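# Move one vial from the tray upright into the carton

## Task

Pick one vial out of the open tray on the table and set it standing upright inside the carton. When done, every vial must be either in the tray or in the carton, and no part of either robot may be in contact with any vial, the tray or the carton.

## Robot and tools

Robot: two arms, left_arm and right_arm, each ending in a sixteen-motor four-digit hand (index, middle, ring, thumb). right_arm has a right hand; left_arm has a mirrored left hand.

Frames: the scene frame has its origin at table-top height, midway between the nominal arm bases, with +z up, +x out over the table, and left_arm on the +y side. Image left/right does not follow arm names. Calibrated base poses: left_arm at (+0.022, +0.237, 0) m, quat_wxyz (+1.000, 0, 0, -0.032); right_arm at (+0.009, -0.252, 0) m, quat_wxyz (+1.000, 0, 0, +0.005). Each arm reports its hand pose, velocities, targets and wrist-camera pose in its own base frame. Fixed cameras and the table use the scene frame. Reported positions can be wrong by a few cm, more at long reach.

Hand point axes (right hand): +z runs along straight fingers toward the tips; +x crosses the palm away from the thumb; +y points out of the palm face, which sits at y = -0.062 m. For the left hand, +x points toward the thumb. A rigid mast near the wrist on the palm side (x +0.05 to +0.10, z -0.16 to -0.11, out to y = +0.06; x sign flipped on the left hand) can collide with things. Fingertips have rubber caps; the rest is hard plastic. Under load the elbow sags, so the hand sits lower than commanded; you may command higher to compensate.

Tool execute_actions(actions, cameras). actions is a list of up to 15 actions. Each action is a table of 1 to 15 rows, one row per 1/30 s step. A table with fewer than 15 rows repeats its final row for the remaining steps, so one action lasts 0.5 s. Every row is a single flat list of 48 numbers, each in [-1, 1], covering both arms even if one stays still:
1-6: left_arm dx, dy, dz, rx, ry, rz.
7-22: left hand motor goals in this order: index_mcp, index_abd, index_pip, index_dip, middle_mcp, middle_abd, middle_pip, middle_dip, ring_mcp, ring_abd, ring_pip, ring_dip, thumb_cmc, thumb_axl, thumb_mcp, thumb_ipl.
23-24: left current_limit, speed.
25-30: right_arm dx..rz; 31-46: right hand goals, same order; 47-48: right current_limit, speed.

Pose numbers are offsets, not poses: each is measured from that arm's Hand target as it stood when the action began, in that arm's base axes, rotating about the Hand target position. Every row in an action counts from that same starting target, not from the previous row. Repeating an offset in a later action moves further. Scale: 1.0 = 0.6 m for dx, dy, dz and 180 degrees for rx, ry, rz (one rotation vector). Translations with length over 1.0 get scaled down along their direction. The controller clips commanded orientation to within 40 degrees of the measured one per step and favours position when both cannot be met. The hand often stops short of the target; an all-zero action re-requests it, and if still short, send the gap as an offset. Tiny moves may not start. To release a push, command the target back beyond the hand point.

Hand numbers are absolute goal angles mapped linearly between each hinge's stops (angle at +1, at -1; value when straight): finger _mcp (+128, -18; -0.75) bends toward the palm; _abd (+60, -60; +0.00) swings sideways away from the thumb; _pip (+108, -29; -0.58); _dip (+117, -21; -0.70); thumb_cmc (+120, -20; -0.71) brings the thumb from beside the palm to in front of it; thumb_axl (+140, -27; -0.68) rolls the thumb about its own line; thumb_mcp (+109, -69; -0.23) and thumb_ipl (+108, -77; -0.17) bend it. Zero is a real goal, not "unchanged": to keep a hand as is, resend its hand_goal, hand_current_limit and hand_speed. current_limit maps -1..+1 to 0..550 mA (floor 11 mA); low values may not lift a finger. speed sets goal travel at (speed + 1)/2 of 8.5 rad/s. Initial values: current_limit +0.4, speed -0.6; last written values persist.

cameras: list of names (cam_high, cam_left_wrist, cam_right_wrist, or "all"); [] for none; omitted gives all only when actions is empty. An unknown name rejects the call.

Results: per arm, end_effector_position (m) and end_effector_quat_wxyz, Hand target, joint positions, velocities (may be omitted when all at noise level), joint torques (include arm weight; numbers 3 and 4 wrap at ±28 N m), motor temperatures. Per hand: hand_goal, hand_measured (same scale), hand_current_ma (positive pushes toward -1), hand_state per motor: moving, goal, blocked, or overload. A finger presses only while its goal lies past the object's surface. A motor at 495 mA or more for an accumulated 5 s shuts down for 10 s; avoid over-squeezing. MOTOR HOT appears at 85 °C; at 100 °C that arm drops for 30-60 s. Holding loads, stretched reach or pushing at unreachable poses heat motors.

Tool zoom_image(camera, region): enlarges [x0, y0, x1, y1] pixels (at most 504 x 504) of the latest image from cam_high (672x504), cam_left_wrist or cam_right_wrist (616x616 fisheye). read_manual(section) returns only licence text. finished_scene(scene) closes the current scene (give its number) irreversibly.

Avoid: dropping the vial or releasing it while moving, knocking anything off the table, hard hits on the table or fixed stand, contact or squeezing between the two hands, and arm stops. Occasionally an outside force nudges loose objects.

Each tool is called after "Request:" as name([rows], argument=value, ...), one row to a line, values as JSON.

## Session

Request:
execute_actions(actions=[])

Scene clock: 0.00 s.
left_arm: end_effector_position=(+0.4371, +0.1281, +0.2155) hand_goal=(-0.754, +0.000, -0.576, -0.696, -0.754, +0.000, -0.576, -0.696, -0.754, +0.000, -0.576, -0.696, -0.714, -0.678, -0.226, -0.168) hand_measured=(-0.754, +0.000, -0.576, -0.696, -0.754, +0.000, -0.576, -0.696, -0.754, +0.000, -0.576, -0.696, -0.714, -0.678, -0.226, -0.168) hand_current_ma=(+0, +0, +0, +0, +0, +0, +0, +0, +0, +0, +0, +0, +0, +0, +0, +0) hand_state=(goal, goal, goal, goal, goal, goal, goal, goal, goal, goal, goal, goal, goal, goal, goal, goal) hand_current_limit=0.40 hand_speed=-0.60 end_effector_quat_wxyz=(+0.384, +0.350, +0.854, +0.011) | right_arm: end_effector_position=(+0.1765, +0.4246, +0.3677) hand_goal=(-0.754, +0.000, -0.576, -0.696, -0.754, +0.000, -0.576, -0.696, -0.754, +0.000, -0.576, -0.696, -0.714, -0.678, -0.226, -0.168) hand_measured=(-0.754, +0.000, -0.576, -0.696, -0.754, +0.000, -0.576, -0.696, -0.754, +0.000, -0.576, -0.696, -0.714, -0.678, -0.226, -0.168) hand_current_ma=(+0, +0, +0, +0, +0, +0, +0, +0, +0, +0, +0, +0, +0, +0, +0, +0) hand_state=(goal, goal, goal, goal, goal, goal, goal, goal, goal, goal, goal, goal, goal, goal, goal, goal) hand_current_limit=0.40 hand_speed=-0.60 end_effector_quat_wxyz=(+0.163, -0.011, +0.771, +0.616)
Joint positions: left_arm=[0.322 1.027 0.753 -0.633 0.464 -0.635] | right_arm=[1.074 0.933 0.539 0.198 -0.247 -0.322]
Joint velocities: within noise
Joint torques (N m): no reading
Motor temperatures (°C): left_arm=[24 23 25 26 21 23] | right_arm=[27 19 24 23 21 26]
Heat: left arm: hottest wrist pitch 26 °C; right arm: hottest waist 27 °C.
Hand target: left_arm +0.4430, +0.1302, +0.2261; +0.391, +0.350, +0.851, +0.017 | right_arm +0.1777, +0.4267, +0.3826; +0.168, -0.013, +0.762, +0.625

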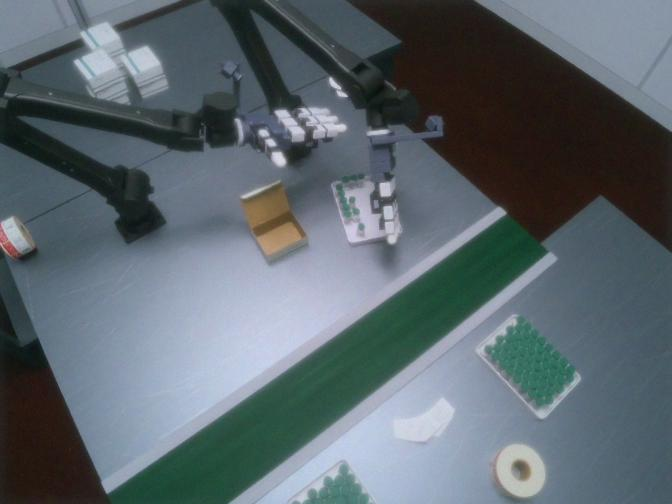

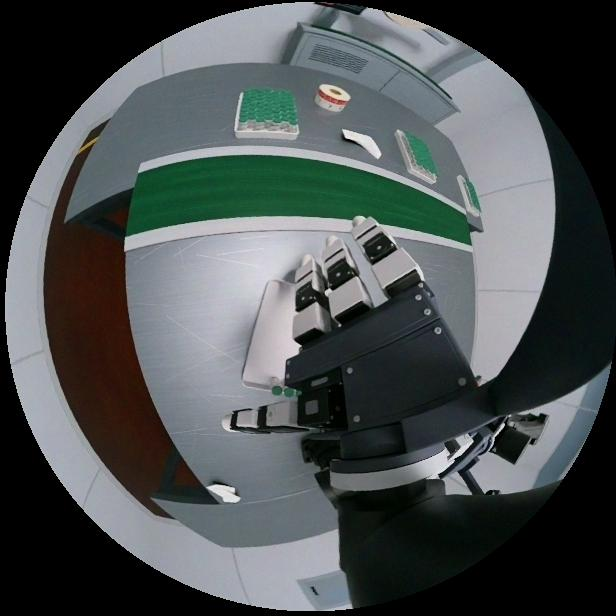

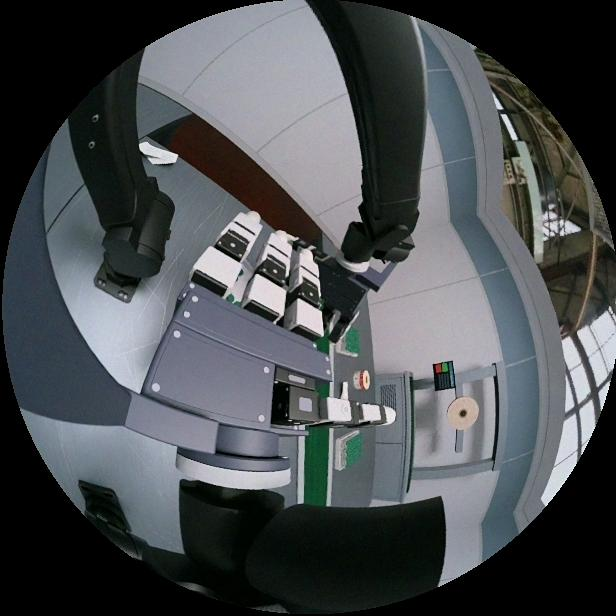

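Request:
zoom_image(camera="cam_high", region=[220, 150, 460, 290])

Request:
zoom_image(camera="cam_left_wrist", region=[200, 240, 360, 440])

Scaled by 2.100 from the camera's 672x504 image, which has a finer 960x720 frame.

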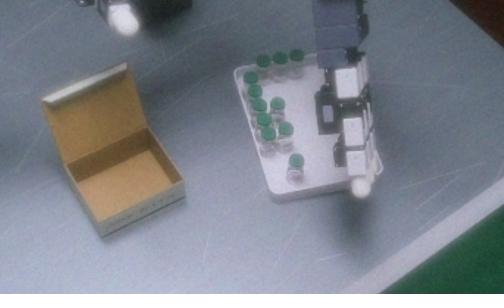

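Scaled by 2.520 from the camera's 616x616 image, which has a finer 880x880 frame.

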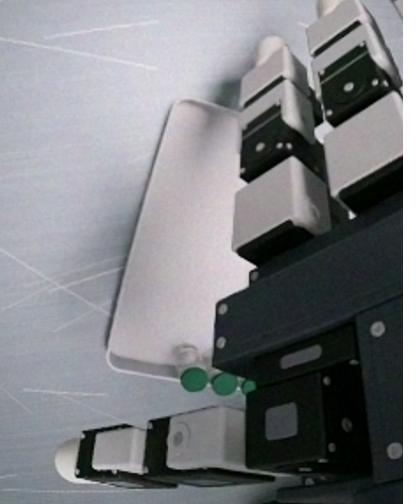

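Request:
execute_actions([
  [[-0.065,0.155,0.05,0,0,0.0694,-0.754,0,-0.576,-0.696,-0.754,0,-0.576,-0.696,-0.754,0,-0.576,-0.696,-0.714,-0.678,-0.226,-0.168,0.4,-0.6,0,0,0,0,0,0,-0.754,0,-0.576,-0.696,-0.754,0,-0.576,-0.696,-0.754,0,-0.576,-0.696,-0.714,-0.678,-0.226,-0.168,0.4,-0.6]],
  [[-0.0965,0.137,0.05,0,0,0.0694,-0.754,0,-0.576,-0.696,-0.754,0,-0.576,-0.696,-0.754,0,-0.576,-0.696,-0.714,-0.678,-0.226,-0.168,0.4,-0.6,0,0,0.05,0,0,0,-0.754,0,-0.576,-0.696,-0.754,0,-0.576,-0.696,-0.754,0,-0.576,-0.696,-0.714,-0.678,-0.226,-0.168,0.4,-0.6]],
], cameras=["cam_high"])

Scene clock: 369.63 s.
left_arm: end_effector_position=(+0.3401, +0.2987, +0.2638) hand_goal=(-0.754, +0.000, -0.576, -0.696, -0.754, +0.000, -0.576, -0.696, -0.754, +0.000, -0.576, -0.696, -0.714, -0.678, -0.226, -0.168) hand_measured=(-0.756, +0.000, -0.576, -0.696, -0.756, +0.000, -0.576, -0.696, -0.756, +0.000, -0.576, -0.696, -0.714, -0.678, -0.224, -0.168) hand_current_ma=(-1, +0, +0, +0, -1, +0, +0, +0, -1, +0, +0, +0, +0, +0, +2, +0) hand_state=(goal, goal, goal, goal, goal, goal, goal, goal, goal, goal, goal, goal, goal, goal, goal, goal) hand_current_limit=0.40 hand_speed=-0.60 end_effector_quat_wxyz=(+0.370, +0.154, +0.912, +0.089) | right_arm: end_effector_position=(+0.1750, +0.4218, +0.3753) hand_goal=(-0.754, +0.000, -0.576, -0.696, -0.754, +0.000, -0.576, -0.696, -0.754, +0.000, -0.576, -0.696, -0.714, -0.678, -0.226, -0.168) hand_measured=(-0.762, +0.000, -0.576, -0.696, -0.760, +0.000, -0.576, -0.696, -0.760, +0.000, -0.576, -0.696, -0.720, -0.678, -0.226, -0.168) hand_current_ma=(-7, +0, +0, +0, -6, +0, +0, +0, -6, +0, +0, +0, -5, +0, +0, +0) hand_state=(goal, goal, goal, goal, goal, goal, goal, goal, goal, goal, goal, goal, goal, goal, goal, goal) hand_current_limit=0.40 hand_speed=-0.60 end_effector_quat_wxyz=(+0.158, -0.009, +0.779, +0.606)
Joint positions: left_arm=[0.756 0.993 0.867 -0.791 0.462 -0.64] | right_arm=[1.074 0.898 0.562 0.112 -0.247 -0.322]
Joint torques (N m): left_arm=[-1.03 -4.6 14.6 1.07 0.45 0.04] | right_arm=[-2.2 -5.3 12.96 2.25 -0.15 -0.12]
Motor temperatures (°C): left_arm=[24 23 43 22 21 22] | right_arm=[24 19 44 23 21 19]
Heat: left arm: hottest elbow 43 °C; right arm: hottest elbow 44 °C.
Hand target: left_arm +0.3461, +0.3053, +0.2860; +0.378, +0.158, +0.907, +0.101 | right_arm +0.1777, +0.4267, +0.4125; +0.168, -0.013, +0.762, +0.625
Off the commanded pose: left_arm 0.024 m, 2 deg | right_arm 0.038 m, 3 deg.
Images, in order (width x height): cam_high 672x504.

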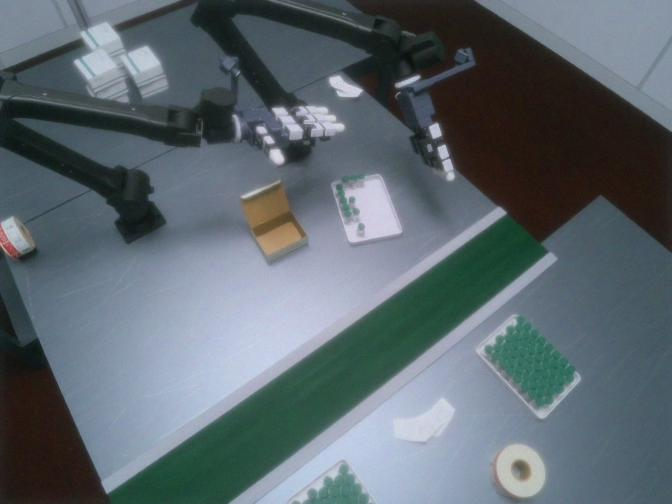

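Request:
execute_actions([
  [[0,0,0,0,0,0,-0.754,0,-0.576,-0.696,-0.754,0,-0.576,-0.696,-0.754,0,-0.576,-0.696,-0.714,-0.678,-0.226,-0.168,0.4,-0.6,0.174,-0.101,0,0,0,-0.0833,-0.754,0,-0.576,-0.696,-0.754,0,-0.576,-0.696,-0.754,0,-0.576,-0.696,-0.714,-0.678,-0.226,-0.168,0.4,-0.6]],
  [[0,0,0,0,0,0,-0.754,0,-0.576,-0.696,-0.754,0,-0.576,-0.696,-0.754,0,-0.576,-0.696,-0.714,-0.678,-0.226,-0.168,0.4,-0.6,0.142,-0.1425,0,0,0,-0.0833,-0.754,0,-0.576,-0.696,-0.754,0,-0.576,-0.696,-0.754,0,-0.576,-0.696,-0.714,-0.678,-0.226,-0.168,0.4,-0.6]],
  [[0,0,0,0,0,0,-0.754,0,-0.576,-0.696,-0.754,0,-0.576,-0.696,-0.754,0,-0.576,-0.696,-0.714,-0.678,-0.226,-0.168,0.4,-0.6,0.1,-0.174,0,0,0,-0.0833,-0.754,0,-0.576,-0.696,-0.754,0,-0.576,-0.696,-0.754,0,-0.576,-0.696,-0.714,-0.678,-0.226,-0.168,0.4,-0.6]],
  [[0,0,0,0,0,0,-0.754,0,-0.576,-0.696,-0.754,0,-0.576,-0.696,-0.754,0,-0.576,-0.696,-0.714,-0.678,-0.226,-0.168,0.4,-0.6,0.052,-0.194,0,0,0,-0.0833,-0.754,0,-0.576,-0.696,-0.754,0,-0.576,-0.696,-0.754,0,-0.576,-0.696,-0.714,-0.678,-0.226,-0.168,0.4,-0.6]],
  [[0,0,0,0,0,0,-0.754,0,-0.576,-0.696,-0.754,0,-0.576,-0.696,-0.754,0,-0.576,-0.696,-0.714,-0.678,-0.226,-0.168,0.4,-0.6,0,-0.201,0,0,0,-0.0833,-0.754,0,-0.576,-0.696,-0.754,0,-0.576,-0.696,-0.754,0,-0.576,-0.696,-0.714,-0.678,-0.226,-0.168,0.4,-0.6]],
], cameras=["cam_high"])

Request:
zoom_image(camera="cam_high", region=[230, 160, 430, 280])

Scene clock: 395.73 s.
left_arm: end_effector_position=(+0.3402, +0.2986, +0.2638) hand_goal=(-0.754, +0.000, -0.576, -0.696, -0.754, +0.000, -0.576, -0.696, -0.754, +0.000, -0.576, -0.696, -0.714, -0.678, -0.226, -0.168) hand_measured=(-0.756, +0.000, -0.576, -0.696, -0.756, +0.000, -0.576, -0.696, -0.756, +0.000, -0.576, -0.696, -0.714, -0.678, -0.224, -0.168) hand_current_ma=(-1, +0, +0, +0, -1, +0, +0, +0, -1, +0, +0, +0, +0, +0, +2, +0) hand_state=(goal, goal, goal, goal, goal, goal, goal, goal, goal, goal, goal, goal, goal, goal, goal, goal) hand_current_limit=0.40 hand_speed=-0.60 end_effector_quat_wxyz=(+0.370, +0.154, +0.912, +0.089) | right_arm: end_effector_position=(+0.4495, -0.0547, +0.3792) hand_goal=(-0.754, +0.000, -0.576, -0.696, -0.754, +0.000, -0.576, -0.696, -0.754, +0.000, -0.576, -0.696, -0.714, -0.678, -0.226, -0.168) hand_measured=(-0.764, +0.002, -0.576, -0.696, -0.762, +0.002, -0.576, -0.696, -0.762, +0.002, -0.576, -0.696, -0.722, -0.678, -0.226, -0.168) hand_current_ma=(-9, +1, +0, +0, -7, +1, +0, +0, -7, +1, +0, +0, -6, +0, +0, +0) hand_state=(goal, goal, goal, goal, goal, goal, goal, goal, goal, goal, goal, goal, goal, goal, goal, goal) hand_current_limit=0.40 hand_speed=-0.60 end_effector_quat_wxyz=(+0.494, +0.464, +0.625, +0.387)
Joint positions: left_arm=[0.756 0.993 0.867 -0.791 0.463 -0.64] | right_arm=[-0.224 0.88 0.562 0.097 -0.244 -0.322]
Joint torques (N m): left_arm=[-0.85 -4.42 14.52 1.11 0.45 0.01] | right_arm=[-2.96 -3.43 13.08 2.84 -0.25 -0.13]
Motor temperatures (°C): left_arm=[24 24 48 22 21 22] | right_arm=[24 19 44 23 21 19]
Heat: left arm: hottest elbow 48 °C; right arm: hottest elbow 44 °C.
Hand target: left_arm +0.3461, +0.3053, +0.2860; +0.378, +0.158, +0.907, +0.101 | right_arm +0.4585, -0.0607, +0.4125; +0.514, +0.454, +0.613, +0.393
Off the commanded pose: left_arm 0.024 m, 2 deg | right_arm 0.035 m, 3 deg.
Images, in order (width x height): cam_high 672x504.

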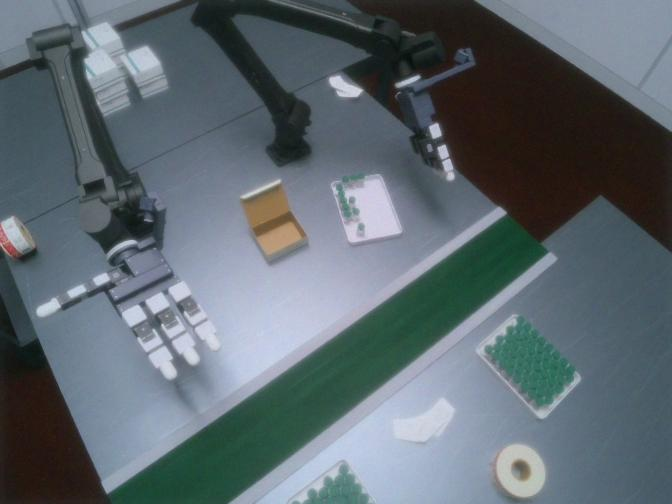

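Scaled by 2.520 from the camera's 672x504 image, which has a finer 960x720 frame.

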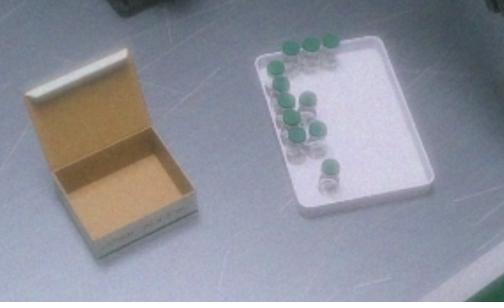

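Request:
execute_actions([
  [[0.01,-0.05,0,-0.0692,0.0362,-0.0337,-0.164,0,0.328,-0.406,-0.95,0,-0.576,-0.696,-0.95,0,-0.576,-0.696,0.506,-0.678,-0.315,0.229,0.4,-0.6,-0.052,-0.1945,0,0,0,-0.0833,-0.754,0,-0.576,-0.696,-0.754,0,-0.576,-0.696,-0.754,0,-0.576,-0.696,-0.714,-0.678,-0.226,-0.168,0.4,-0.6]],
  [[0.01,-0.1,0,-0.0692,0.0362,-0.0337,-0.164,0,0.328,-0.406,-0.95,0,-0.576,-0.696,-0.95,0,-0.576,-0.696,0.506,-0.678,-0.315,0.229,0.4,-0.6,0,0,0,0,0,0,-0.754,0,-0.576,-0.696,-0.754,0,-0.576,-0.696,-0.754,0,-0.576,-0.696,-0.714,-0.678,-0.226,-0.168,0.4,-0.6]],
  [[0.01,-0.1,0,-0.0692,0.0362,-0.0337,-0.164,0,0.328,-0.406,-0.95,0,-0.576,-0.696,-0.95,0,-0.576,-0.696,0.506,-0.678,-0.315,0.229,0.4,-0.6,0,0,0,0,0,0,-0.754,0,-0.576,-0.696,-0.754,0,-0.576,-0.696,-0.754,0,-0.576,-0.696,-0.714,-0.678,-0.226,-0.168,0.4,-0.6]],
  [[0.01,-0.1,0,-0.0692,0.0362,-0.0337,-0.164,0,0.328,-0.406,-0.95,0,-0.576,-0.696,-0.95,0,-0.576,-0.696,0.506,-0.678,-0.315,0.229,0.4,-0.6,0,0,0,0,0,0,-0.754,0,-0.576,-0.696,-0.754,0,-0.576,-0.696,-0.754,0,-0.576,-0.696,-0.714,-0.678,-0.226,-0.168,0.4,-0.6]],
  [[0.01,-0.1,0,-0.0692,0.0362,-0.0337,-0.164,0,0.328,-0.406,-0.95,0,-0.576,-0.696,-0.95,0,-0.576,-0.696,0.506,-0.678,-0.315,0.229,0.4,-0.6,0,0,0,0,0,0,-0.754,0,-0.576,-0.696,-0.754,0,-0.576,-0.696,-0.754,0,-0.576,-0.696,-0.714,-0.678,-0.226,-0.168,0.4,-0.6]],
  [[0.01,-0.1,0,0,0,0,-0.164,0,0.328,-0.406,-0.95,0,-0.576,-0.696,-0.95,0,-0.576,-0.696,0.506,-0.678,-0.315,0.229,0.4,-0.6,0,0,0,0,0,0,-0.754,0,-0.576,-0.696,-0.754,0,-0.576,-0.696,-0.754,0,-0.576,-0.696,-0.714,-0.678,-0.226,-0.168,0.4,-0.6]],
], cameras=["all"])

Scene clock: 558.00 s.
left_arm: end_effector_position=(+0.3751, -0.0276, +0.2813) hand_goal=(-0.164, +0.000, +0.328, -0.406, -0.950, +0.000, -0.576, -0.696, -0.950, +0.000, -0.576, -0.696, +0.506, -0.678, -0.316, +0.228) hand_measured=(-0.164, +0.000, +0.324, -0.410, -0.944, +0.000, -0.576, -0.696, -0.944, +0.000, -0.576, -0.696, +0.498, -0.678, -0.310, +0.226) hand_current_ma=(+0, +0, -5, -3, +8, +0, +0, +0, +8, +0, +0, +0, -10, +0, +8, -1) hand_state=(goal, goal, goal, goal, goal, goal, goal, goal, goal, goal, goal, goal, goal, goal, goal, goal) hand_current_limit=0.40 hand_speed=-0.60 end_effector_quat_wxyz=(+0.197, +0.167, +0.837, -0.483) | right_arm: end_effector_position=(+0.4200, -0.1691, +0.3792) hand_goal=(-0.754, +0.000, -0.576, -0.696, -0.754, +0.000, -0.576, -0.696, -0.754, +0.000, -0.576, -0.696, -0.714, -0.678, -0.226, -0.168) hand_measured=(-0.764, +0.002, -0.576, -0.696, -0.762, +0.002, -0.576, -0.696, -0.762, +0.002, -0.576, -0.696, -0.722, -0.678, -0.226, -0.168) hand_current_ma=(-9, +1, +0, +0, -7, +1, +0, +0, -7, +1, +0, +0, -6, +0, +0, +0) hand_state=(goal, goal, goal, goal, goal, goal, goal, goal, goal, goal, goal, goal, goal, goal, goal, goal) hand_current_limit=0.40 hand_speed=-0.60 end_effector_quat_wxyz=(+0.540, +0.542, +0.559, +0.319)
Joint positions: left_arm=[0.246 1.237 1.231 -1.674 1.094 -0.864] | right_arm=[-0.486 0.88 0.562 0.097 -0.244 -0.322]
Joint torques (N m): left_arm=[-1.44 -5.25 12.12 -0.38 1.04 -0.19] | right_arm=[-3.02 -3.43 13.08 2.85 -0.24 -0.12]
Motor temperatures (°C): left_arm=[24 24 54 21 22 22] | right_arm=[23 19 52 23 21 19]
Heat: left arm: hottest elbow 54 °C; right arm: hottest elbow 52 °C.
Hand target: left_arm +0.3821, -0.0246, +0.2861; +0.162, +0.182, +0.823, -0.512 | right_arm +0.4272, -0.1774, +0.4125; +0.561, +0.530, +0.548, +0.323
Off the commanded pose: left_arm 0.009 m, 6 deg | right_arm 0.035 m, 3 deg.
joint sent to its limit (left arm) — joint 4 (wrist pitch), lower limit. The joint targets are off in orientation, not in position.
camera_calibration:
cam_left_wrist: T_world_to_cam=[[0.352635, -0.353094, 0.866587, -0.422867], [-0.788547, 0.386485, 0.478354, 0.133618], [-0.503827, -0.852029, -0.142143, 0.328996], [0, 0, 0, 1]] pos_world=[0.420239, 0.079361, 0.349299]
cam_right_wrist: T_world_to_cam=[[0.0292562, -0.570528, 0.820757, -0.391146], [-0.891825, -0.385734, -0.236344, 0.359842], [0.451434, -0.725056, -0.520096, 0.00993712], [0, 0, 0, 1]] pos_world=[0.327873, -0.0771522, 0.411251]

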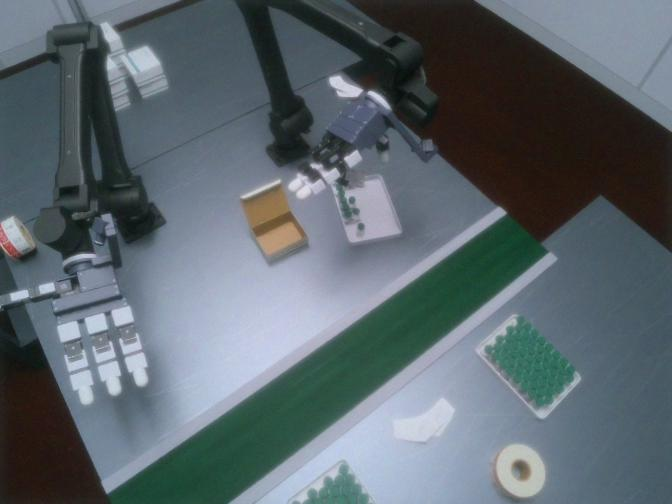

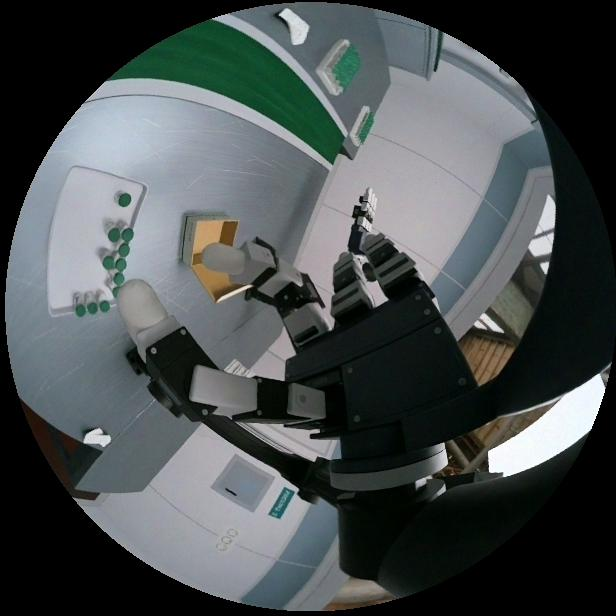

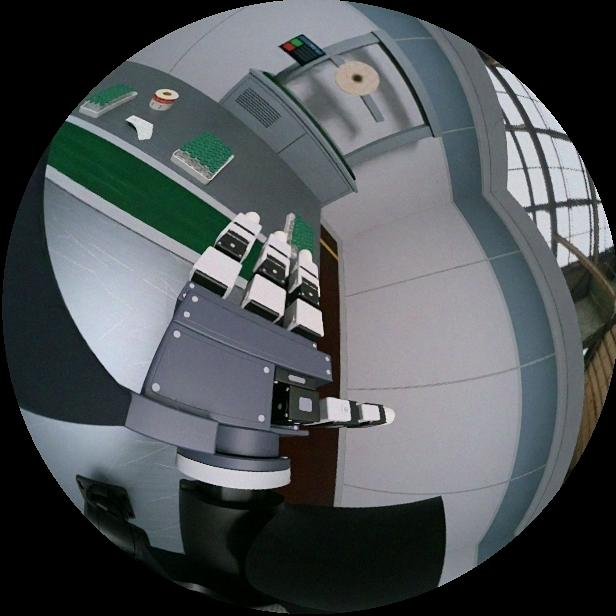

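Request:
execute_actions([
  [[0.0025,-0.0375,-0.067,0,0,0,-0.164,0,0.328,-0.406,-0.95,0,-0.576,-0.696,-0.95,0,-0.576,-0.696,0.506,-0.678,-0.315,0.229,0.4,-0.6,0,0,0,0,0,0,-0.754,0,-0.576,-0.696,-0.754,0,-0.576,-0.696,-0.754,0,-0.576,-0.696,-0.714,-0.678,-0.226,-0.168,0.4,-0.6]],
  [[0.0025,-0.0375,-0.068,0,0,0,-0.164,0,0.328,-0.406,-0.95,0,-0.576,-0.696,-0.95,0,-0.576,-0.696,0.506,-0.678,-0.315,0.229,0.4,-0.6,0,0,0,0,0,0,-0.754,0,-0.576,-0.696,-0.754,0,-0.576,-0.696,-0.754,0,-0.576,-0.696,-0.714,-0.678,-0.226,-0.168,0.4,-0.6]],
], cameras=["cam_high","cam_left_wrist"])

Request:
zoom_image(camera="cam_high", region=[280, 80, 440, 260])

Request:
zoom_image(camera="cam_left_wrist", region=[20, 120, 300, 400])

Scene clock: 572.17 s.
left_arm: end_effector_position=(+0.3855, -0.0671, +0.2106) hand_goal=(-0.164, +0.000, +0.328, -0.406, -0.950, +0.000, -0.576, -0.696, -0.950, +0.000, -0.576, -0.696, +0.506, -0.678, -0.316, +0.228) hand_measured=(-0.164, +0.000, +0.324, -0.410, -0.944, +0.000, -0.576, -0.696, -0.944, +0.000, -0.576, -0.696, +0.500, -0.678, -0.312, +0.226) hand_current_ma=(+0, +0, -4, -3, +9, +0, +0, +0, +8, +0, +0, +0, -7, +0, +7, -1) hand_state=(goal, goal, goal, goal, goal, goal, goal, goal, goal, goal, goal, goal, goal, goal, goal, goal) hand_current_limit=0.40 hand_speed=-0.60 end_effector_quat_wxyz=(+0.169, +0.188, +0.822, -0.510) | right_arm: end_effector_position=(+0.4200, -0.1691, +0.3792) hand_goal=(-0.754, +0.000, -0.576, -0.696, -0.754, +0.000, -0.576, -0.696, -0.754, +0.000, -0.576, -0.696, -0.714, -0.678, -0.226, -0.168) hand_measured=(-0.764, +0.002, -0.576, -0.696, -0.762, +0.002, -0.576, -0.696, -0.762, +0.002, -0.576, -0.696, -0.722, -0.678, -0.226, -0.168) hand_current_ma=(-9, +1, +0, +0, -7, +1, +0, +0, -7, +1, +0, +0, -6, +0, +0, +0) hand_state=(goal, goal, goal, goal, goal, goal, goal, goal, goal, goal, goal, goal, goal, goal, goal, goal) hand_current_limit=0.40 hand_speed=-0.60 end_effector_quat_wxyz=(+0.540, +0.542, +0.559, +0.319)
Joint positions: left_arm=[0.149 1.305 1.095 -1.473 1.133 -0.901] | right_arm=[-0.486 0.88 0.562 0.097 -0.244 -0.322]
Joint torques (N m): left_arm=[-1.61 -7.88 8.73 0.34 1 -0.19] | right_arm=[-2.96 -3.43 13.07 2.84 -0.24 -0.12]
Heat: left arm: hottest elbow 52 °C; right arm: hottest elbow 53 °C.
Hand target: left_arm +0.3851, -0.0696, +0.2051; +0.162, +0.183, +0.823, -0.512 | right_arm +0.4272, -0.1774, +0.4125; +0.561, +0.530, +0.548, +0.323
Off the commanded pose: left_arm 0.006 m, 1 deg | right_arm 0.035 m, 3 deg.
camera_calibration:
cam_left_wrist: T_world_to_cam=[[0.35173, -0.342353, 0.871252, -0.379014], [-0.741437, 0.466284, 0.482546, 0.177192], [-0.571452, -0.815704, -0.0898272, 0.308001], [0, 0, 0, 1]] pos_world=[0.440695, 0.0388596, 0.27238]
Images, in order (width x height): cam_high 672x504, cam_left_wrist 616x616.

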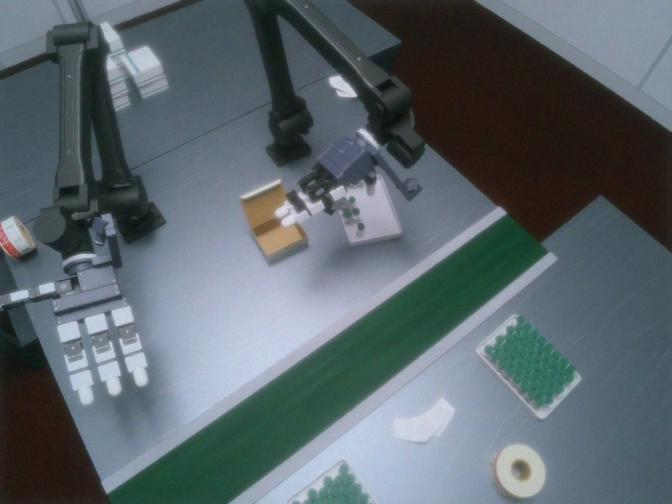

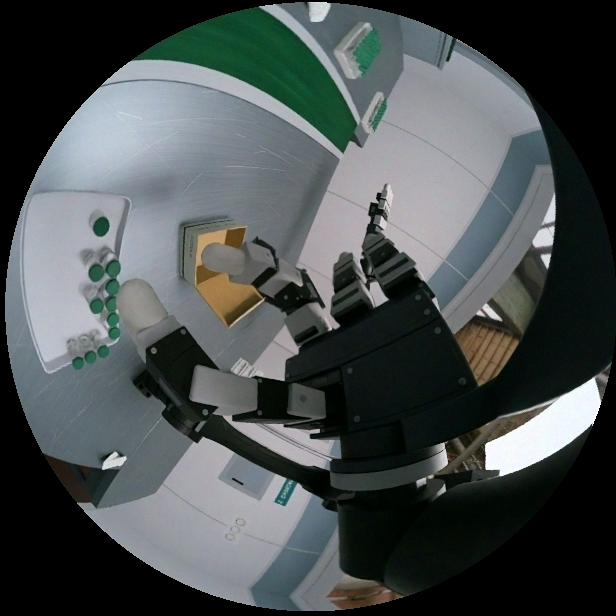

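Scaled by 2.800 from the camera's 672x504 image, which has a finer 960x720 frame.

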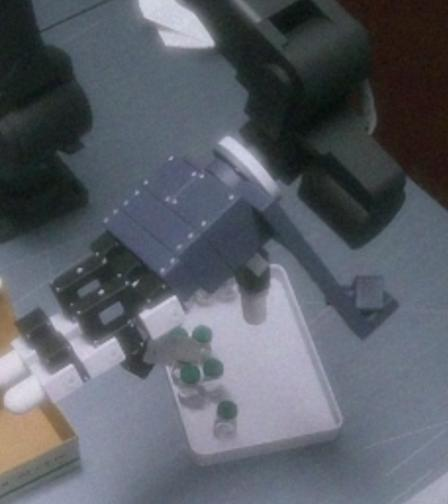

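Scaled by 1.800 from the camera's 616x616 image, which has a finer 880x880 frame.

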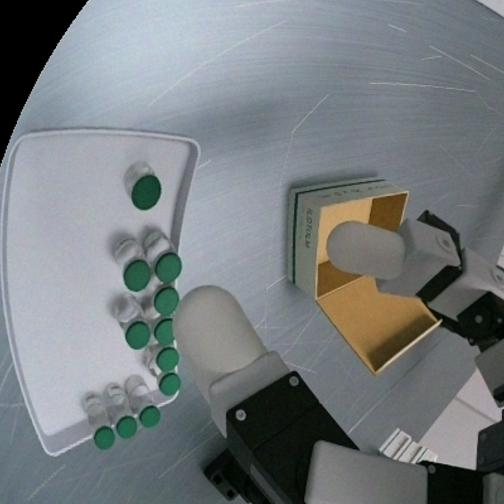

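Request:
zoom_image(camera="cam_high", region=[90, 60, 330, 260])

Scaled by 2.100 from the camera's 672x504 image, which has a finer 960x720 frame.

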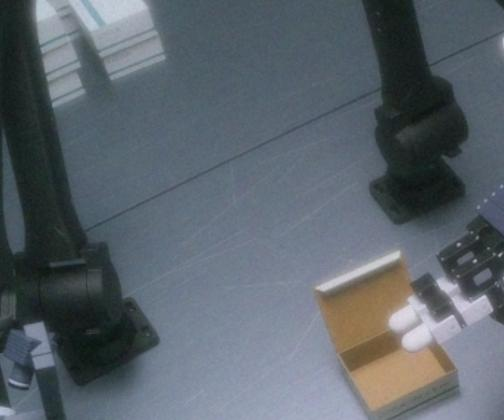

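Request:
execute_actions([
  [[-0.004,0.02,-0.04,0,0,0,-0.164,0,0.328,-0.406,-0.95,0,-0.576,-0.696,-0.95,0,-0.576,-0.696,0.506,-0.678,-0.315,0.229,0.4,-0.6,0,0,0,0,0,0,-0.754,0,-0.576,-0.696,-0.754,0,-0.576,-0.696,-0.754,0,-0.576,-0.696,-0.714,-0.678,-0.226,-0.168,0.4,-0.6]],
  [[-0.003,0.02,-0.06,0,0,0,-0.164,0,0.328,-0.406,-0.95,0,-0.576,-0.696,-0.95,0,-0.576,-0.696,0.506,-0.678,-0.315,0.229,0.4,-0.6,0,0,0,0,0,0,-0.754,0,-0.576,-0.696,-0.754,0,-0.576,-0.696,-0.754,0,-0.576,-0.696,-0.714,-0.678,-0.226,-0.168,0.4,-0.6]],
  [[0,0,-0.06,0,0,0,-0.164,0,0.328,-0.406,-0.95,0,-0.576,-0.696,-0.95,0,-0.576,-0.696,0.506,-0.678,-0.315,0.229,0.4,-0.6,0,0,0,0,0,0,-0.754,0,-0.576,-0.696,-0.754,0,-0.576,-0.696,-0.754,0,-0.576,-0.696,-0.714,-0.678,-0.226,-0.168,0.4,-0.6]],
], cameras=["cam_high","cam_left_wrist"])

Request:
zoom_image(camera="cam_high", region=[280, 80, 440, 260])

Request:
zoom_image(camera="cam_left_wrist", region=[20, 160, 300, 440])

Scene clock: 677.37 s.
left_arm: end_effector_position=(+0.3776, -0.0492, +0.1161) hand_goal=(-0.164, +0.000, +0.328, -0.406, -0.950, +0.000, -0.576, -0.696, -0.950, +0.000, -0.576, -0.696, +0.506, -0.678, -0.316, +0.228) hand_measured=(-0.164, +0.000, +0.324, -0.410, -0.944, +0.000, -0.576, -0.696, -0.944, +0.000, -0.576, -0.696, +0.500, -0.678, -0.312, +0.226) hand_current_ma=(+0, +0, -4, -3, +9, +0, +0, +0, +9, +0, +0, +0, -6, +0, +7, -1) hand_state=(goal, goal, goal, goal, goal, goal, goal, goal, goal, goal, goal, goal, goal, goal, goal, goal) hand_current_limit=0.40 hand_speed=-0.60 end_effector_quat_wxyz=(+0.161, +0.184, +0.823, -0.512) | right_arm: end_effector_position=(+0.4200, -0.1691, +0.3792) hand_goal=(-0.754, +0.000, -0.576, -0.696, -0.754, +0.000, -0.576, -0.696, -0.754, +0.000, -0.576, -0.696, -0.714, -0.678, -0.226, -0.168) hand_measured=(-0.764, +0.002, -0.576, -0.696, -0.762, +0.002, -0.576, -0.696, -0.762, +0.002, -0.576, -0.696, -0.722, -0.678, -0.226, -0.168) hand_current_ma=(-9, +1, +0, +0, -7, +1, +0, +0, -7, +1, +0, +0, -6, +0, +0, +0) hand_state=(goal, goal, goal, goal, goal, goal, goal, goal, goal, goal, goal, goal, goal, goal, goal, goal) hand_current_limit=0.40 hand_speed=-0.60 end_effector_quat_wxyz=(+0.540, +0.542, +0.559, +0.319)
Joint positions: left_arm=[0.201 1.416 0.935 -1.332 1.12 -0.777] | right_arm=[-0.486 0.88 0.562 0.097 -0.244 -0.322]
Joint torques (N m): left_arm=[-0.56 -7.41 8.1 0.08 0.95 0.09] | right_arm=[-2.96 -3.37 13.08 2.82 -0.24 -0.12]
Motor temperatures (°C): left_arm=[24 24 38 20 25 22] | right_arm=[22 19 56 23 21 19]
Heat: left arm: hottest elbow 38 °C; right arm: hottest elbow 56 °C.
Hand target: left_arm +0.3808, -0.0457, +0.1090; +0.162, +0.183, +0.823, -0.512 | right_arm +0.4272, -0.1774, +0.4125; +0.561, +0.530, +0.548, +0.323
Off the commanded pose: left_arm 0.008 m, 0 deg | right_arm 0.035 m, 3 deg.
camera_calibration:
cam_left_wrist: T_world_to_cam=[[0.366664, -0.342933, 0.864844, -0.292709], [-0.731697, 0.467841, 0.495726, 0.203439], [-0.57461, -0.814569, -0.0793828, 0.309632], [0, 0, 0, 1]] pos_world=[0.4341, 0.0566593, 0.176877]
Images, in order (width x height): cam_high 672x504, cam_left_wrist 616x616.

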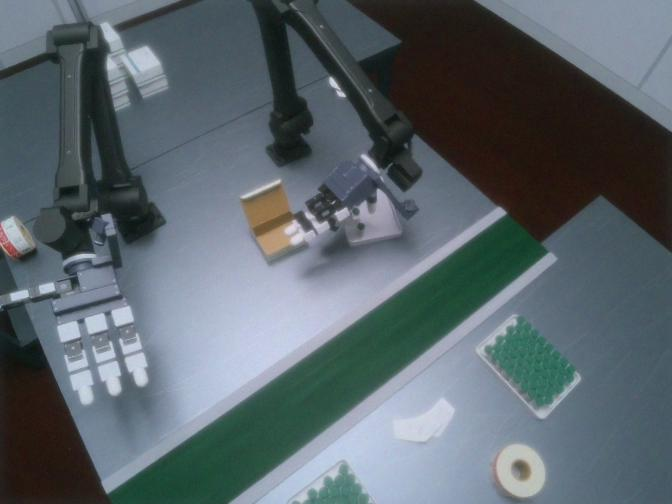

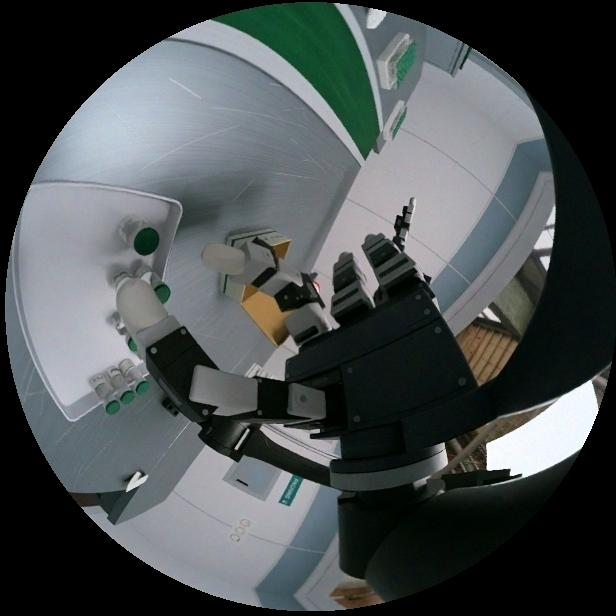

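Scaled by 2.800 from the camera's 672x504 image, which has a finer 960x720 frame.

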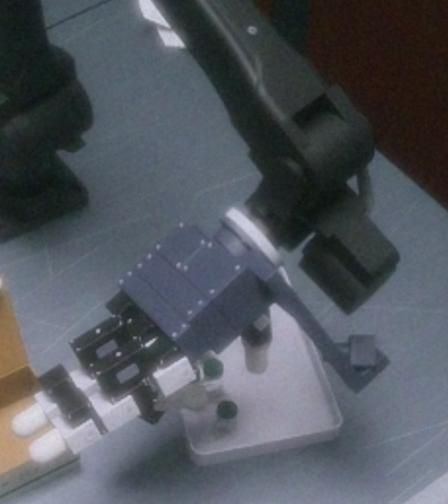

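Scaled by 1.800 from the camera's 616x616 image, which has a finer 880x880 frame.

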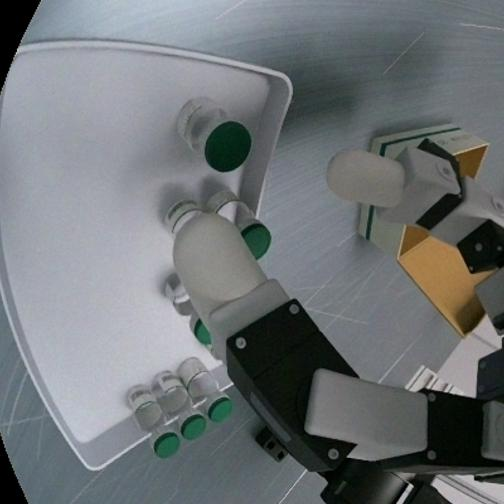

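Request:
execute_actions([
  [[0.004,0.005,-0.033,0,0,0,-0.164,0,0.328,-0.406,-0.95,0,-0.576,-0.696,-0.95,0,-0.576,-0.696,0.506,-0.678,-0.315,0.229,0.4,-0.6,0,0,0,0,0,0,-0.754,0,-0.576,-0.696,-0.754,0,-0.576,-0.696,-0.754,0,-0.576,-0.696,-0.714,-0.678,-0.226,-0.168,0.4,-0.6]],
  [[0.002,0.002,-0.033,0,0,0,-0.164,0,0.328,-0.406,-0.95,0,-0.576,-0.696,-0.95,0,-0.576,-0.696,0.506,-0.678,-0.315,0.229,0.4,-0.6,0,0,0,0,0,0,-0.754,0,-0.576,-0.696,-0.754,0,-0.576,-0.696,-0.754,0,-0.576,-0.696,-0.714,-0.678,-0.226,-0.168,0.4,-0.6]],
], cameras=["cam_high","cam_left_wrist"])

Request:
zoom_image(camera="cam_high", region=[280, 140, 440, 260])

Request:
zoom_image(camera="cam_left_wrist", region=[90, 180, 290, 380])

Scene clock: 736.97 s.
left_arm: end_effector_position=(+0.3826, -0.0457, +0.0784) hand_goal=(-0.164, +0.000, +0.328, -0.406, -0.950, +0.000, -0.576, -0.696, -0.950, +0.000, -0.576, -0.696, +0.506, -0.678, -0.316, +0.228) hand_measured=(-0.164, +0.000, +0.324, -0.410, -0.944, +0.000, -0.576, -0.696, -0.944, +0.000, -0.576, -0.696, +0.500, -0.678, -0.312, +0.226) hand_current_ma=(+0, +0, -4, -3, +9, +0, +0, +0, +9, +0, +0, +0, -6, +0, +7, -1) hand_state=(goal, goal, goal, goal, goal, goal, goal, goal, goal, goal, goal, goal, goal, goal, goal, goal) hand_current_limit=0.40 hand_speed=-0.60 end_effector_quat_wxyz=(+0.162, +0.185, +0.823, -0.512) | right_arm: end_effector_position=(+0.4200, -0.1691, +0.3792) hand_goal=(-0.754, +0.000, -0.576, -0.696, -0.754, +0.000, -0.576, -0.696, -0.754, +0.000, -0.576, -0.696, -0.714, -0.678, -0.226, -0.168) hand_measured=(-0.764, +0.002, -0.576, -0.696, -0.762, +0.002, -0.576, -0.696, -0.762, +0.002, -0.576, -0.696, -0.722, -0.678, -0.226, -0.168) hand_current_ma=(-9, +1, +0, +0, -7, +1, +0, +0, -7, +1, +0, +0, -6, +0, +0, +0) hand_state=(goal, goal, goal, goal, goal, goal, goal, goal, goal, goal, goal, goal, goal, goal, goal, goal) hand_current_limit=0.40 hand_speed=-0.60 end_effector_quat_wxyz=(+0.540, +0.542, +0.559, +0.319)
Joint positions: left_arm=[0.208 1.489 0.897 -1.234 1.119 -0.76] | right_arm=[-0.486 0.88 0.562 0.097 -0.244 -0.322]
Joint torques (N m): left_arm=[-0.56 -7.47 7.47 0.18 0.88 0.07] | right_arm=[-3.02 -3.43 13.05 2.84 -0.24 -0.12]
Motor temperatures (°C): left_arm=[23 24 37 20 25 22] | right_arm=[22 19 57 23 21 19]
Heat: left arm: hottest elbow 37 °C; right arm: hottest elbow 57 °C.
Hand target: left_arm +0.3844, -0.0414, +0.0695; +0.162, +0.182, +0.823, -0.512 | right_arm +0.4272, -0.1774, +0.4125; +0.561, +0.530, +0.548, +0.323
Off the commanded pose: left_arm 0.010 m, 0 deg | right_arm 0.035 m, 3 deg.
camera_calibration:
cam_left_wrist: T_world_to_cam=[[0.364651, -0.342721, 0.865778, -0.260047], [-0.732642, 0.468254, 0.493936, 0.224664], [-0.574687, -0.81442, -0.0803423, 0.312471], [0, 0, 0, 1]] pos_world=[0.438998, 0.0601594, 0.139278]
Images, in order (width x height): cam_high 672x504, cam_left_wrist 616x616.

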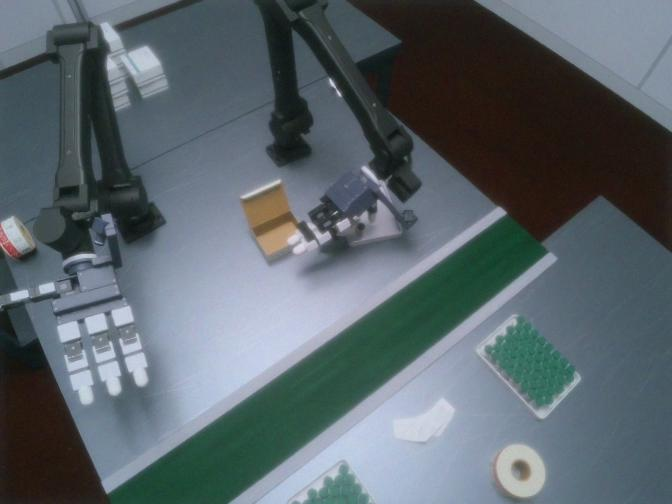

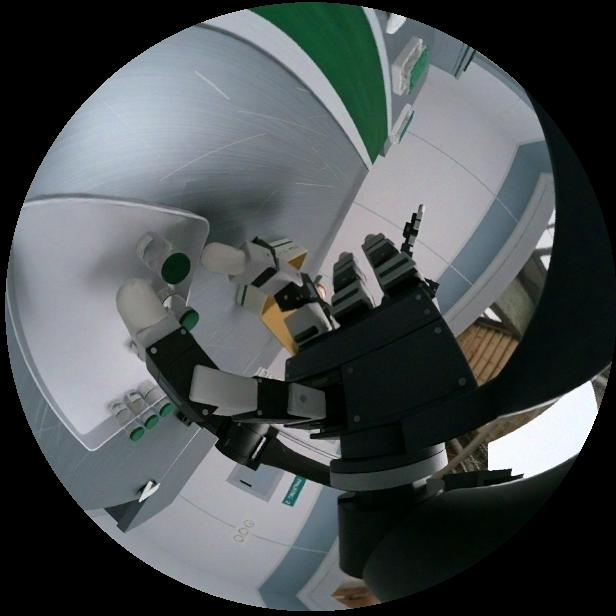

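Scaled by 3.150 from the camera's 672x504 image, which has a finer 960x720 frame.

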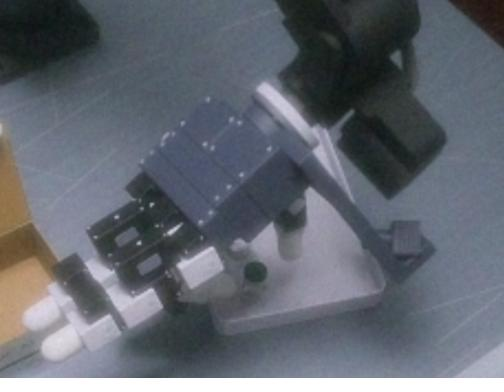

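Scaled by 2.520 from the camera's 616x616 image, which has a finer 880x880 frame.

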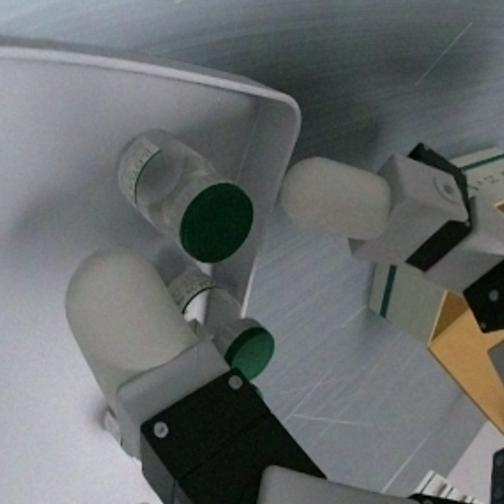

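Request:
execute_actions([
  [[-0.003,0.002,-0.039,0,0,0,-0.164,0,0.328,-0.406,-0.95,0,-0.576,-0.696,-0.95,0,-0.576,-0.696,0.506,-0.678,-0.315,0.229,0.4,-0.6,0,0,0,0,0,0,-0.754,0,-0.576,-0.696,-0.754,0,-0.576,-0.696,-0.754,0,-0.576,-0.696,-0.714,-0.678,-0.226,-0.168,0.4,-0.6]],
], cameras=["cam_high","cam_left_wrist"])

Request:
zoom_image(camera="cam_high", region=[280, 140, 440, 260])

Request:
zoom_image(camera="cam_left_wrist", region=[90, 180, 290, 380])

Scene clock: 765.03 s.
left_arm: end_effector_position=(+0.3831, -0.0447, +0.0595) hand_goal=(-0.164, +0.000, +0.328, -0.406, -0.950, +0.000, -0.576, -0.696, -0.950, +0.000, -0.576, -0.696, +0.506, -0.678, -0.316, +0.228) hand_measured=(-0.154, +0.006, +0.342, -0.400, -0.944, +0.000, -0.576, -0.696, -0.944, +0.000, -0.576, -0.696, +0.500, -0.678, -0.312, +0.226) hand_current_ma=(+15, +5, +21, +8, +9, +0, +0, +0, +9, +0, +0, +0, -6, +0, +7, -1) hand_state=(goal, goal, goal, goal, goal, goal, goal, goal, goal, goal, goal, goal, goal, goal, goal, goal) hand_current_limit=0.40 hand_speed=-0.60 end_effector_quat_wxyz=(+0.167, +0.187, +0.822, -0.512) | right_arm: end_effector_position=(+0.4200, -0.1691, +0.3792) hand_goal=(-0.754, +0.000, -0.576, -0.696, -0.754, +0.000, -0.576, -0.696, -0.754, +0.000, -0.576, -0.696, -0.714, -0.678, -0.226, -0.168) hand_measured=(-0.764, +0.002, -0.576, -0.696, -0.762, +0.002, -0.576, -0.696, -0.762, +0.002, -0.576, -0.696, -0.722, -0.678, -0.226, -0.168) hand_current_ma=(-9, +1, +0, +0, -7, +1, +0, +0, -7, +1, +0, +0, -6, +0, +0, +0) hand_state=(goal, goal, goal, goal, goal, goal, goal, goal, goal, goal, goal, goal, goal, goal, goal, goal) hand_current_limit=0.40 hand_speed=-0.60 end_effector_quat_wxyz=(+0.540, +0.542, +0.559, +0.319)
Joint positions: left_arm=[0.212 1.521 0.87 -1.176 1.121 -0.749] | right_arm=[-0.486 0.88 0.562 0.097 -0.244 -0.322]
Joint torques (N m): left_arm=[-0.97 -7.06 6.76 0.35 0.79 0.09] | right_arm=[-2.96 -3.43 13.07 2.85 -0.24 -0.12]
Motor temperatures (°C): left_arm=[23 24 36 20 25 22] | right_arm=[22 19 57 23 21 19]
Heat: left arm: hottest elbow 36 °C; right arm: hottest elbow 57 °C.
Hand target: left_arm +0.3828, -0.0402, +0.0462; +0.162, +0.183, +0.823, -0.512 | right_arm +0.4272, -0.1774, +0.4125; +0.561, +0.530, +0.548, +0.323
Off the commanded pose: left_arm 0.014 m, 1 deg | right_arm 0.035 m, 3 deg.
camera_calibration:
cam_left_wrist: T_world_to_cam=[[0.355455, -0.34179, 0.869961, -0.240266], [-0.737633, 0.469062, 0.485673, 0.236344], [-0.574063, -0.814347, -0.0853852, 0.312079], [0, 0, 0, 1]] pos_world=[0.438892, 0.0611599, 0.120883]
Images, in order (width x height): cam_high 672x504, cam_left_wrist 616x616.

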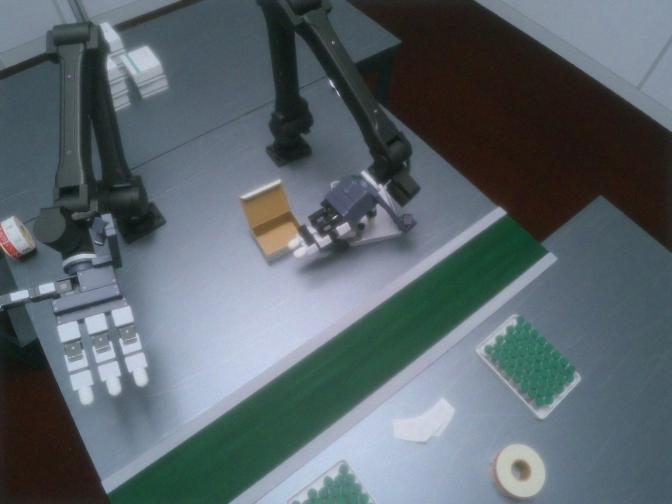

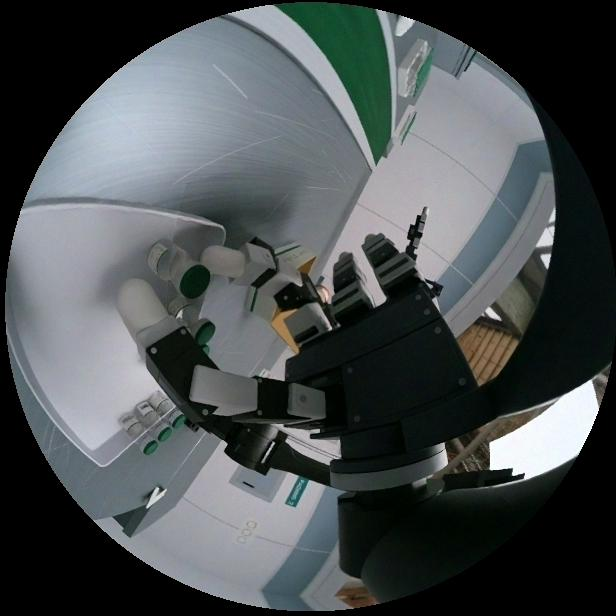

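Scaled by 3.150 from the camera's 672x504 image, which has a finer 960x720 frame.

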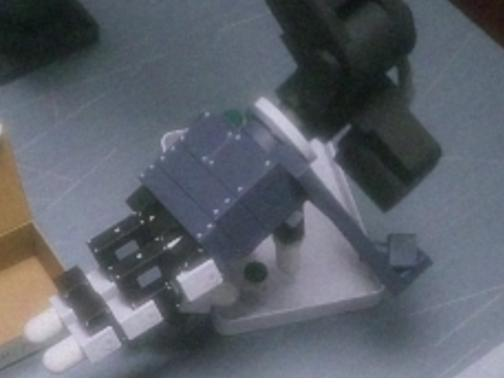

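Scaled by 2.520 from the camera's 616x616 image, which has a finer 880x880 frame.

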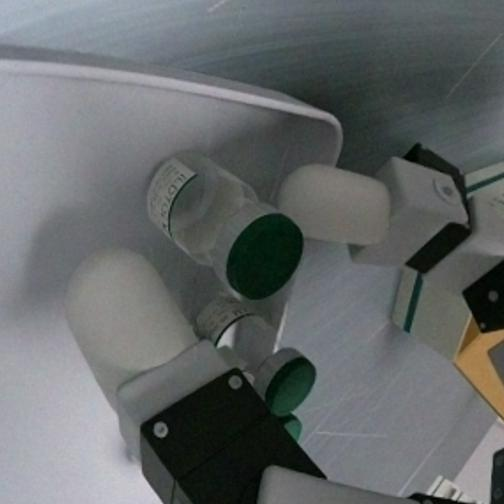

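Request:
execute_actions([
  [[0,-0.002,0.01,0,0,0,-0.14,0,0.328,-0.406,-0.95,0,-0.576,-0.696,-0.95,0,-0.576,-0.696,0.506,-0.678,-0.27,0.229,0.4,-0.8,0,0,0,0,0,0,-0.754,0,-0.576,-0.696,-0.754,0,-0.576,-0.696,-0.754,0,-0.576,-0.696,-0.714,-0.678,-0.226,-0.168,0.4,-0.6]],
  [[0,0,0,0,0,0,-0.09,0,0.328,-0.406,-0.95,0,-0.576,-0.696,-0.95,0,-0.576,-0.696,0.506,-0.678,-0.2,0.229,0.4,-0.8,0,0,0,0,0,0,-0.754,0,-0.576,-0.696,-0.754,0,-0.576,-0.696,-0.754,0,-0.576,-0.696,-0.714,-0.678,-0.226,-0.168,0.4,-0.6]],
], cameras=["cam_high","cam_left_wrist"])

Request:
zoom_image(camera="cam_left_wrist", region=[90, 180, 290, 380])

Scene clock: 783.30 s.
left_arm: end_effector_position=(+0.3830, -0.0445, +0.0593) hand_goal=(-0.090, +0.000, +0.328, -0.406, -0.950, +0.000, -0.576, -0.696, -0.950, +0.000, -0.576, -0.696, +0.506, -0.678, -0.200, +0.228) hand_measured=(-0.092, +0.002, +0.330, -0.404, -0.942, +0.000, -0.576, -0.696, -0.944, +0.000, -0.576, -0.696, +0.500, -0.678, -0.202, +0.226) hand_current_ma=(-1, +1, +1, +2, +9, +0, +0, +0, +9, +0, +0, +0, -6, +0, -3, -1) hand_state=(goal, goal, goal, goal, goal, goal, goal, goal, goal, goal, goal, goal, goal, goal, goal, goal) hand_current_limit=0.40 hand_speed=-0.80 end_effector_quat_wxyz=(+0.166, +0.187, +0.822, -0.511) | right_arm: end_effector_position=(+0.4200, -0.1691, +0.3792) hand_goal=(-0.754, +0.000, -0.576, -0.696, -0.754, +0.000, -0.576, -0.696, -0.754, +0.000, -0.576, -0.696, -0.714, -0.678, -0.226, -0.168) hand_measured=(-0.764, +0.002, -0.576, -0.696, -0.762, +0.002, -0.576, -0.696, -0.762, +0.002, -0.576, -0.696, -0.722, -0.678, -0.226, -0.168) hand_current_ma=(-9, +1, +0, +0, -7, +1, +0, +0, -7, +1, +0, +0, -6, +0, +0, +0) hand_state=(goal, goal, goal, goal, goal, goal, goal, goal, goal, goal, goal, goal, goal, goal, goal, goal) hand_current_limit=0.40 hand_speed=-0.60 end_effector_quat_wxyz=(+0.540, +0.542, +0.559, +0.319)
Joint positions: left_arm=[0.212 1.521 0.87 -1.176 1.119 -0.749] | right_arm=[-0.486 0.88 0.562 0.097 -0.244 -0.322]
Joint torques (N m): left_arm=[-0.56 -7.77 7.41 -0.18 0.87 0.01] | right_arm=[-2.96 -3.43 13.07 2.85 -0.24 -0.13]
Motor temperatures (°C): left_arm=[23 24 35 20 25 22] | right_arm=[22 19 58 23 21 19]
Heat: left arm: hottest elbow 35 °C; right arm: hottest elbow 58 °C.
Hand target: left_arm +0.3827, -0.0414, +0.0522; +0.162, +0.183, +0.823, -0.512 | right_arm +0.4272, -0.1774, +0.4125; +0.561, +0.530, +0.548, +0.323
Off the commanded pose: left_arm 0.008 m, 1 deg | right_arm 0.035 m, 3 deg.
camera_calibration:
cam_left_wrist: T_world_to_cam=[[0.35561, -0.343467, 0.869236, -0.239985], [-0.737256, 0.468537, 0.486752, 0.236037], [-0.574452, -0.813943, -0.0866066, 0.312525], [0, 0, 0, 1]] pos_world=[0.438892, 0.061359, 0.120779]
Images, in order (width x height): cam_high 672x504, cam_left_wrist 616x616.

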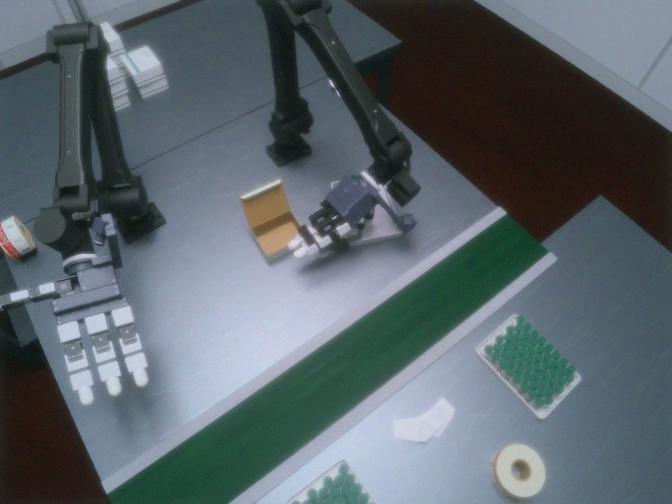

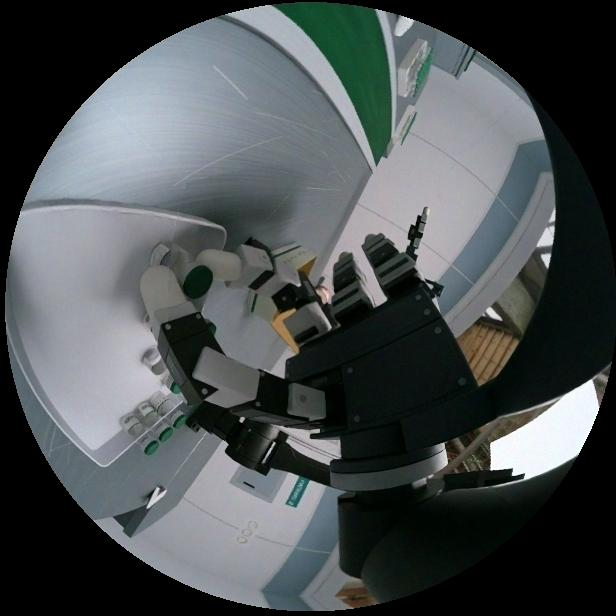

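Scaled by 2.520 from the camera's 616x616 image, which has a finer 880x880 frame.

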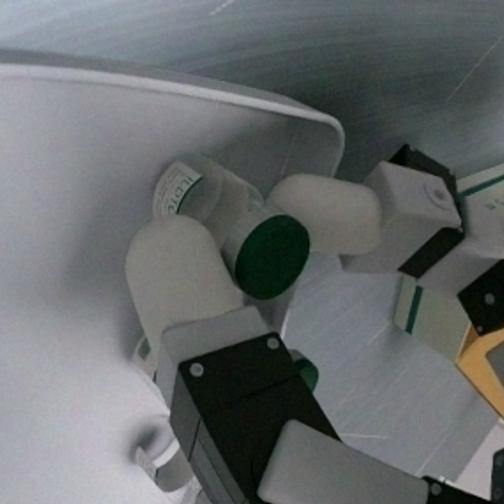

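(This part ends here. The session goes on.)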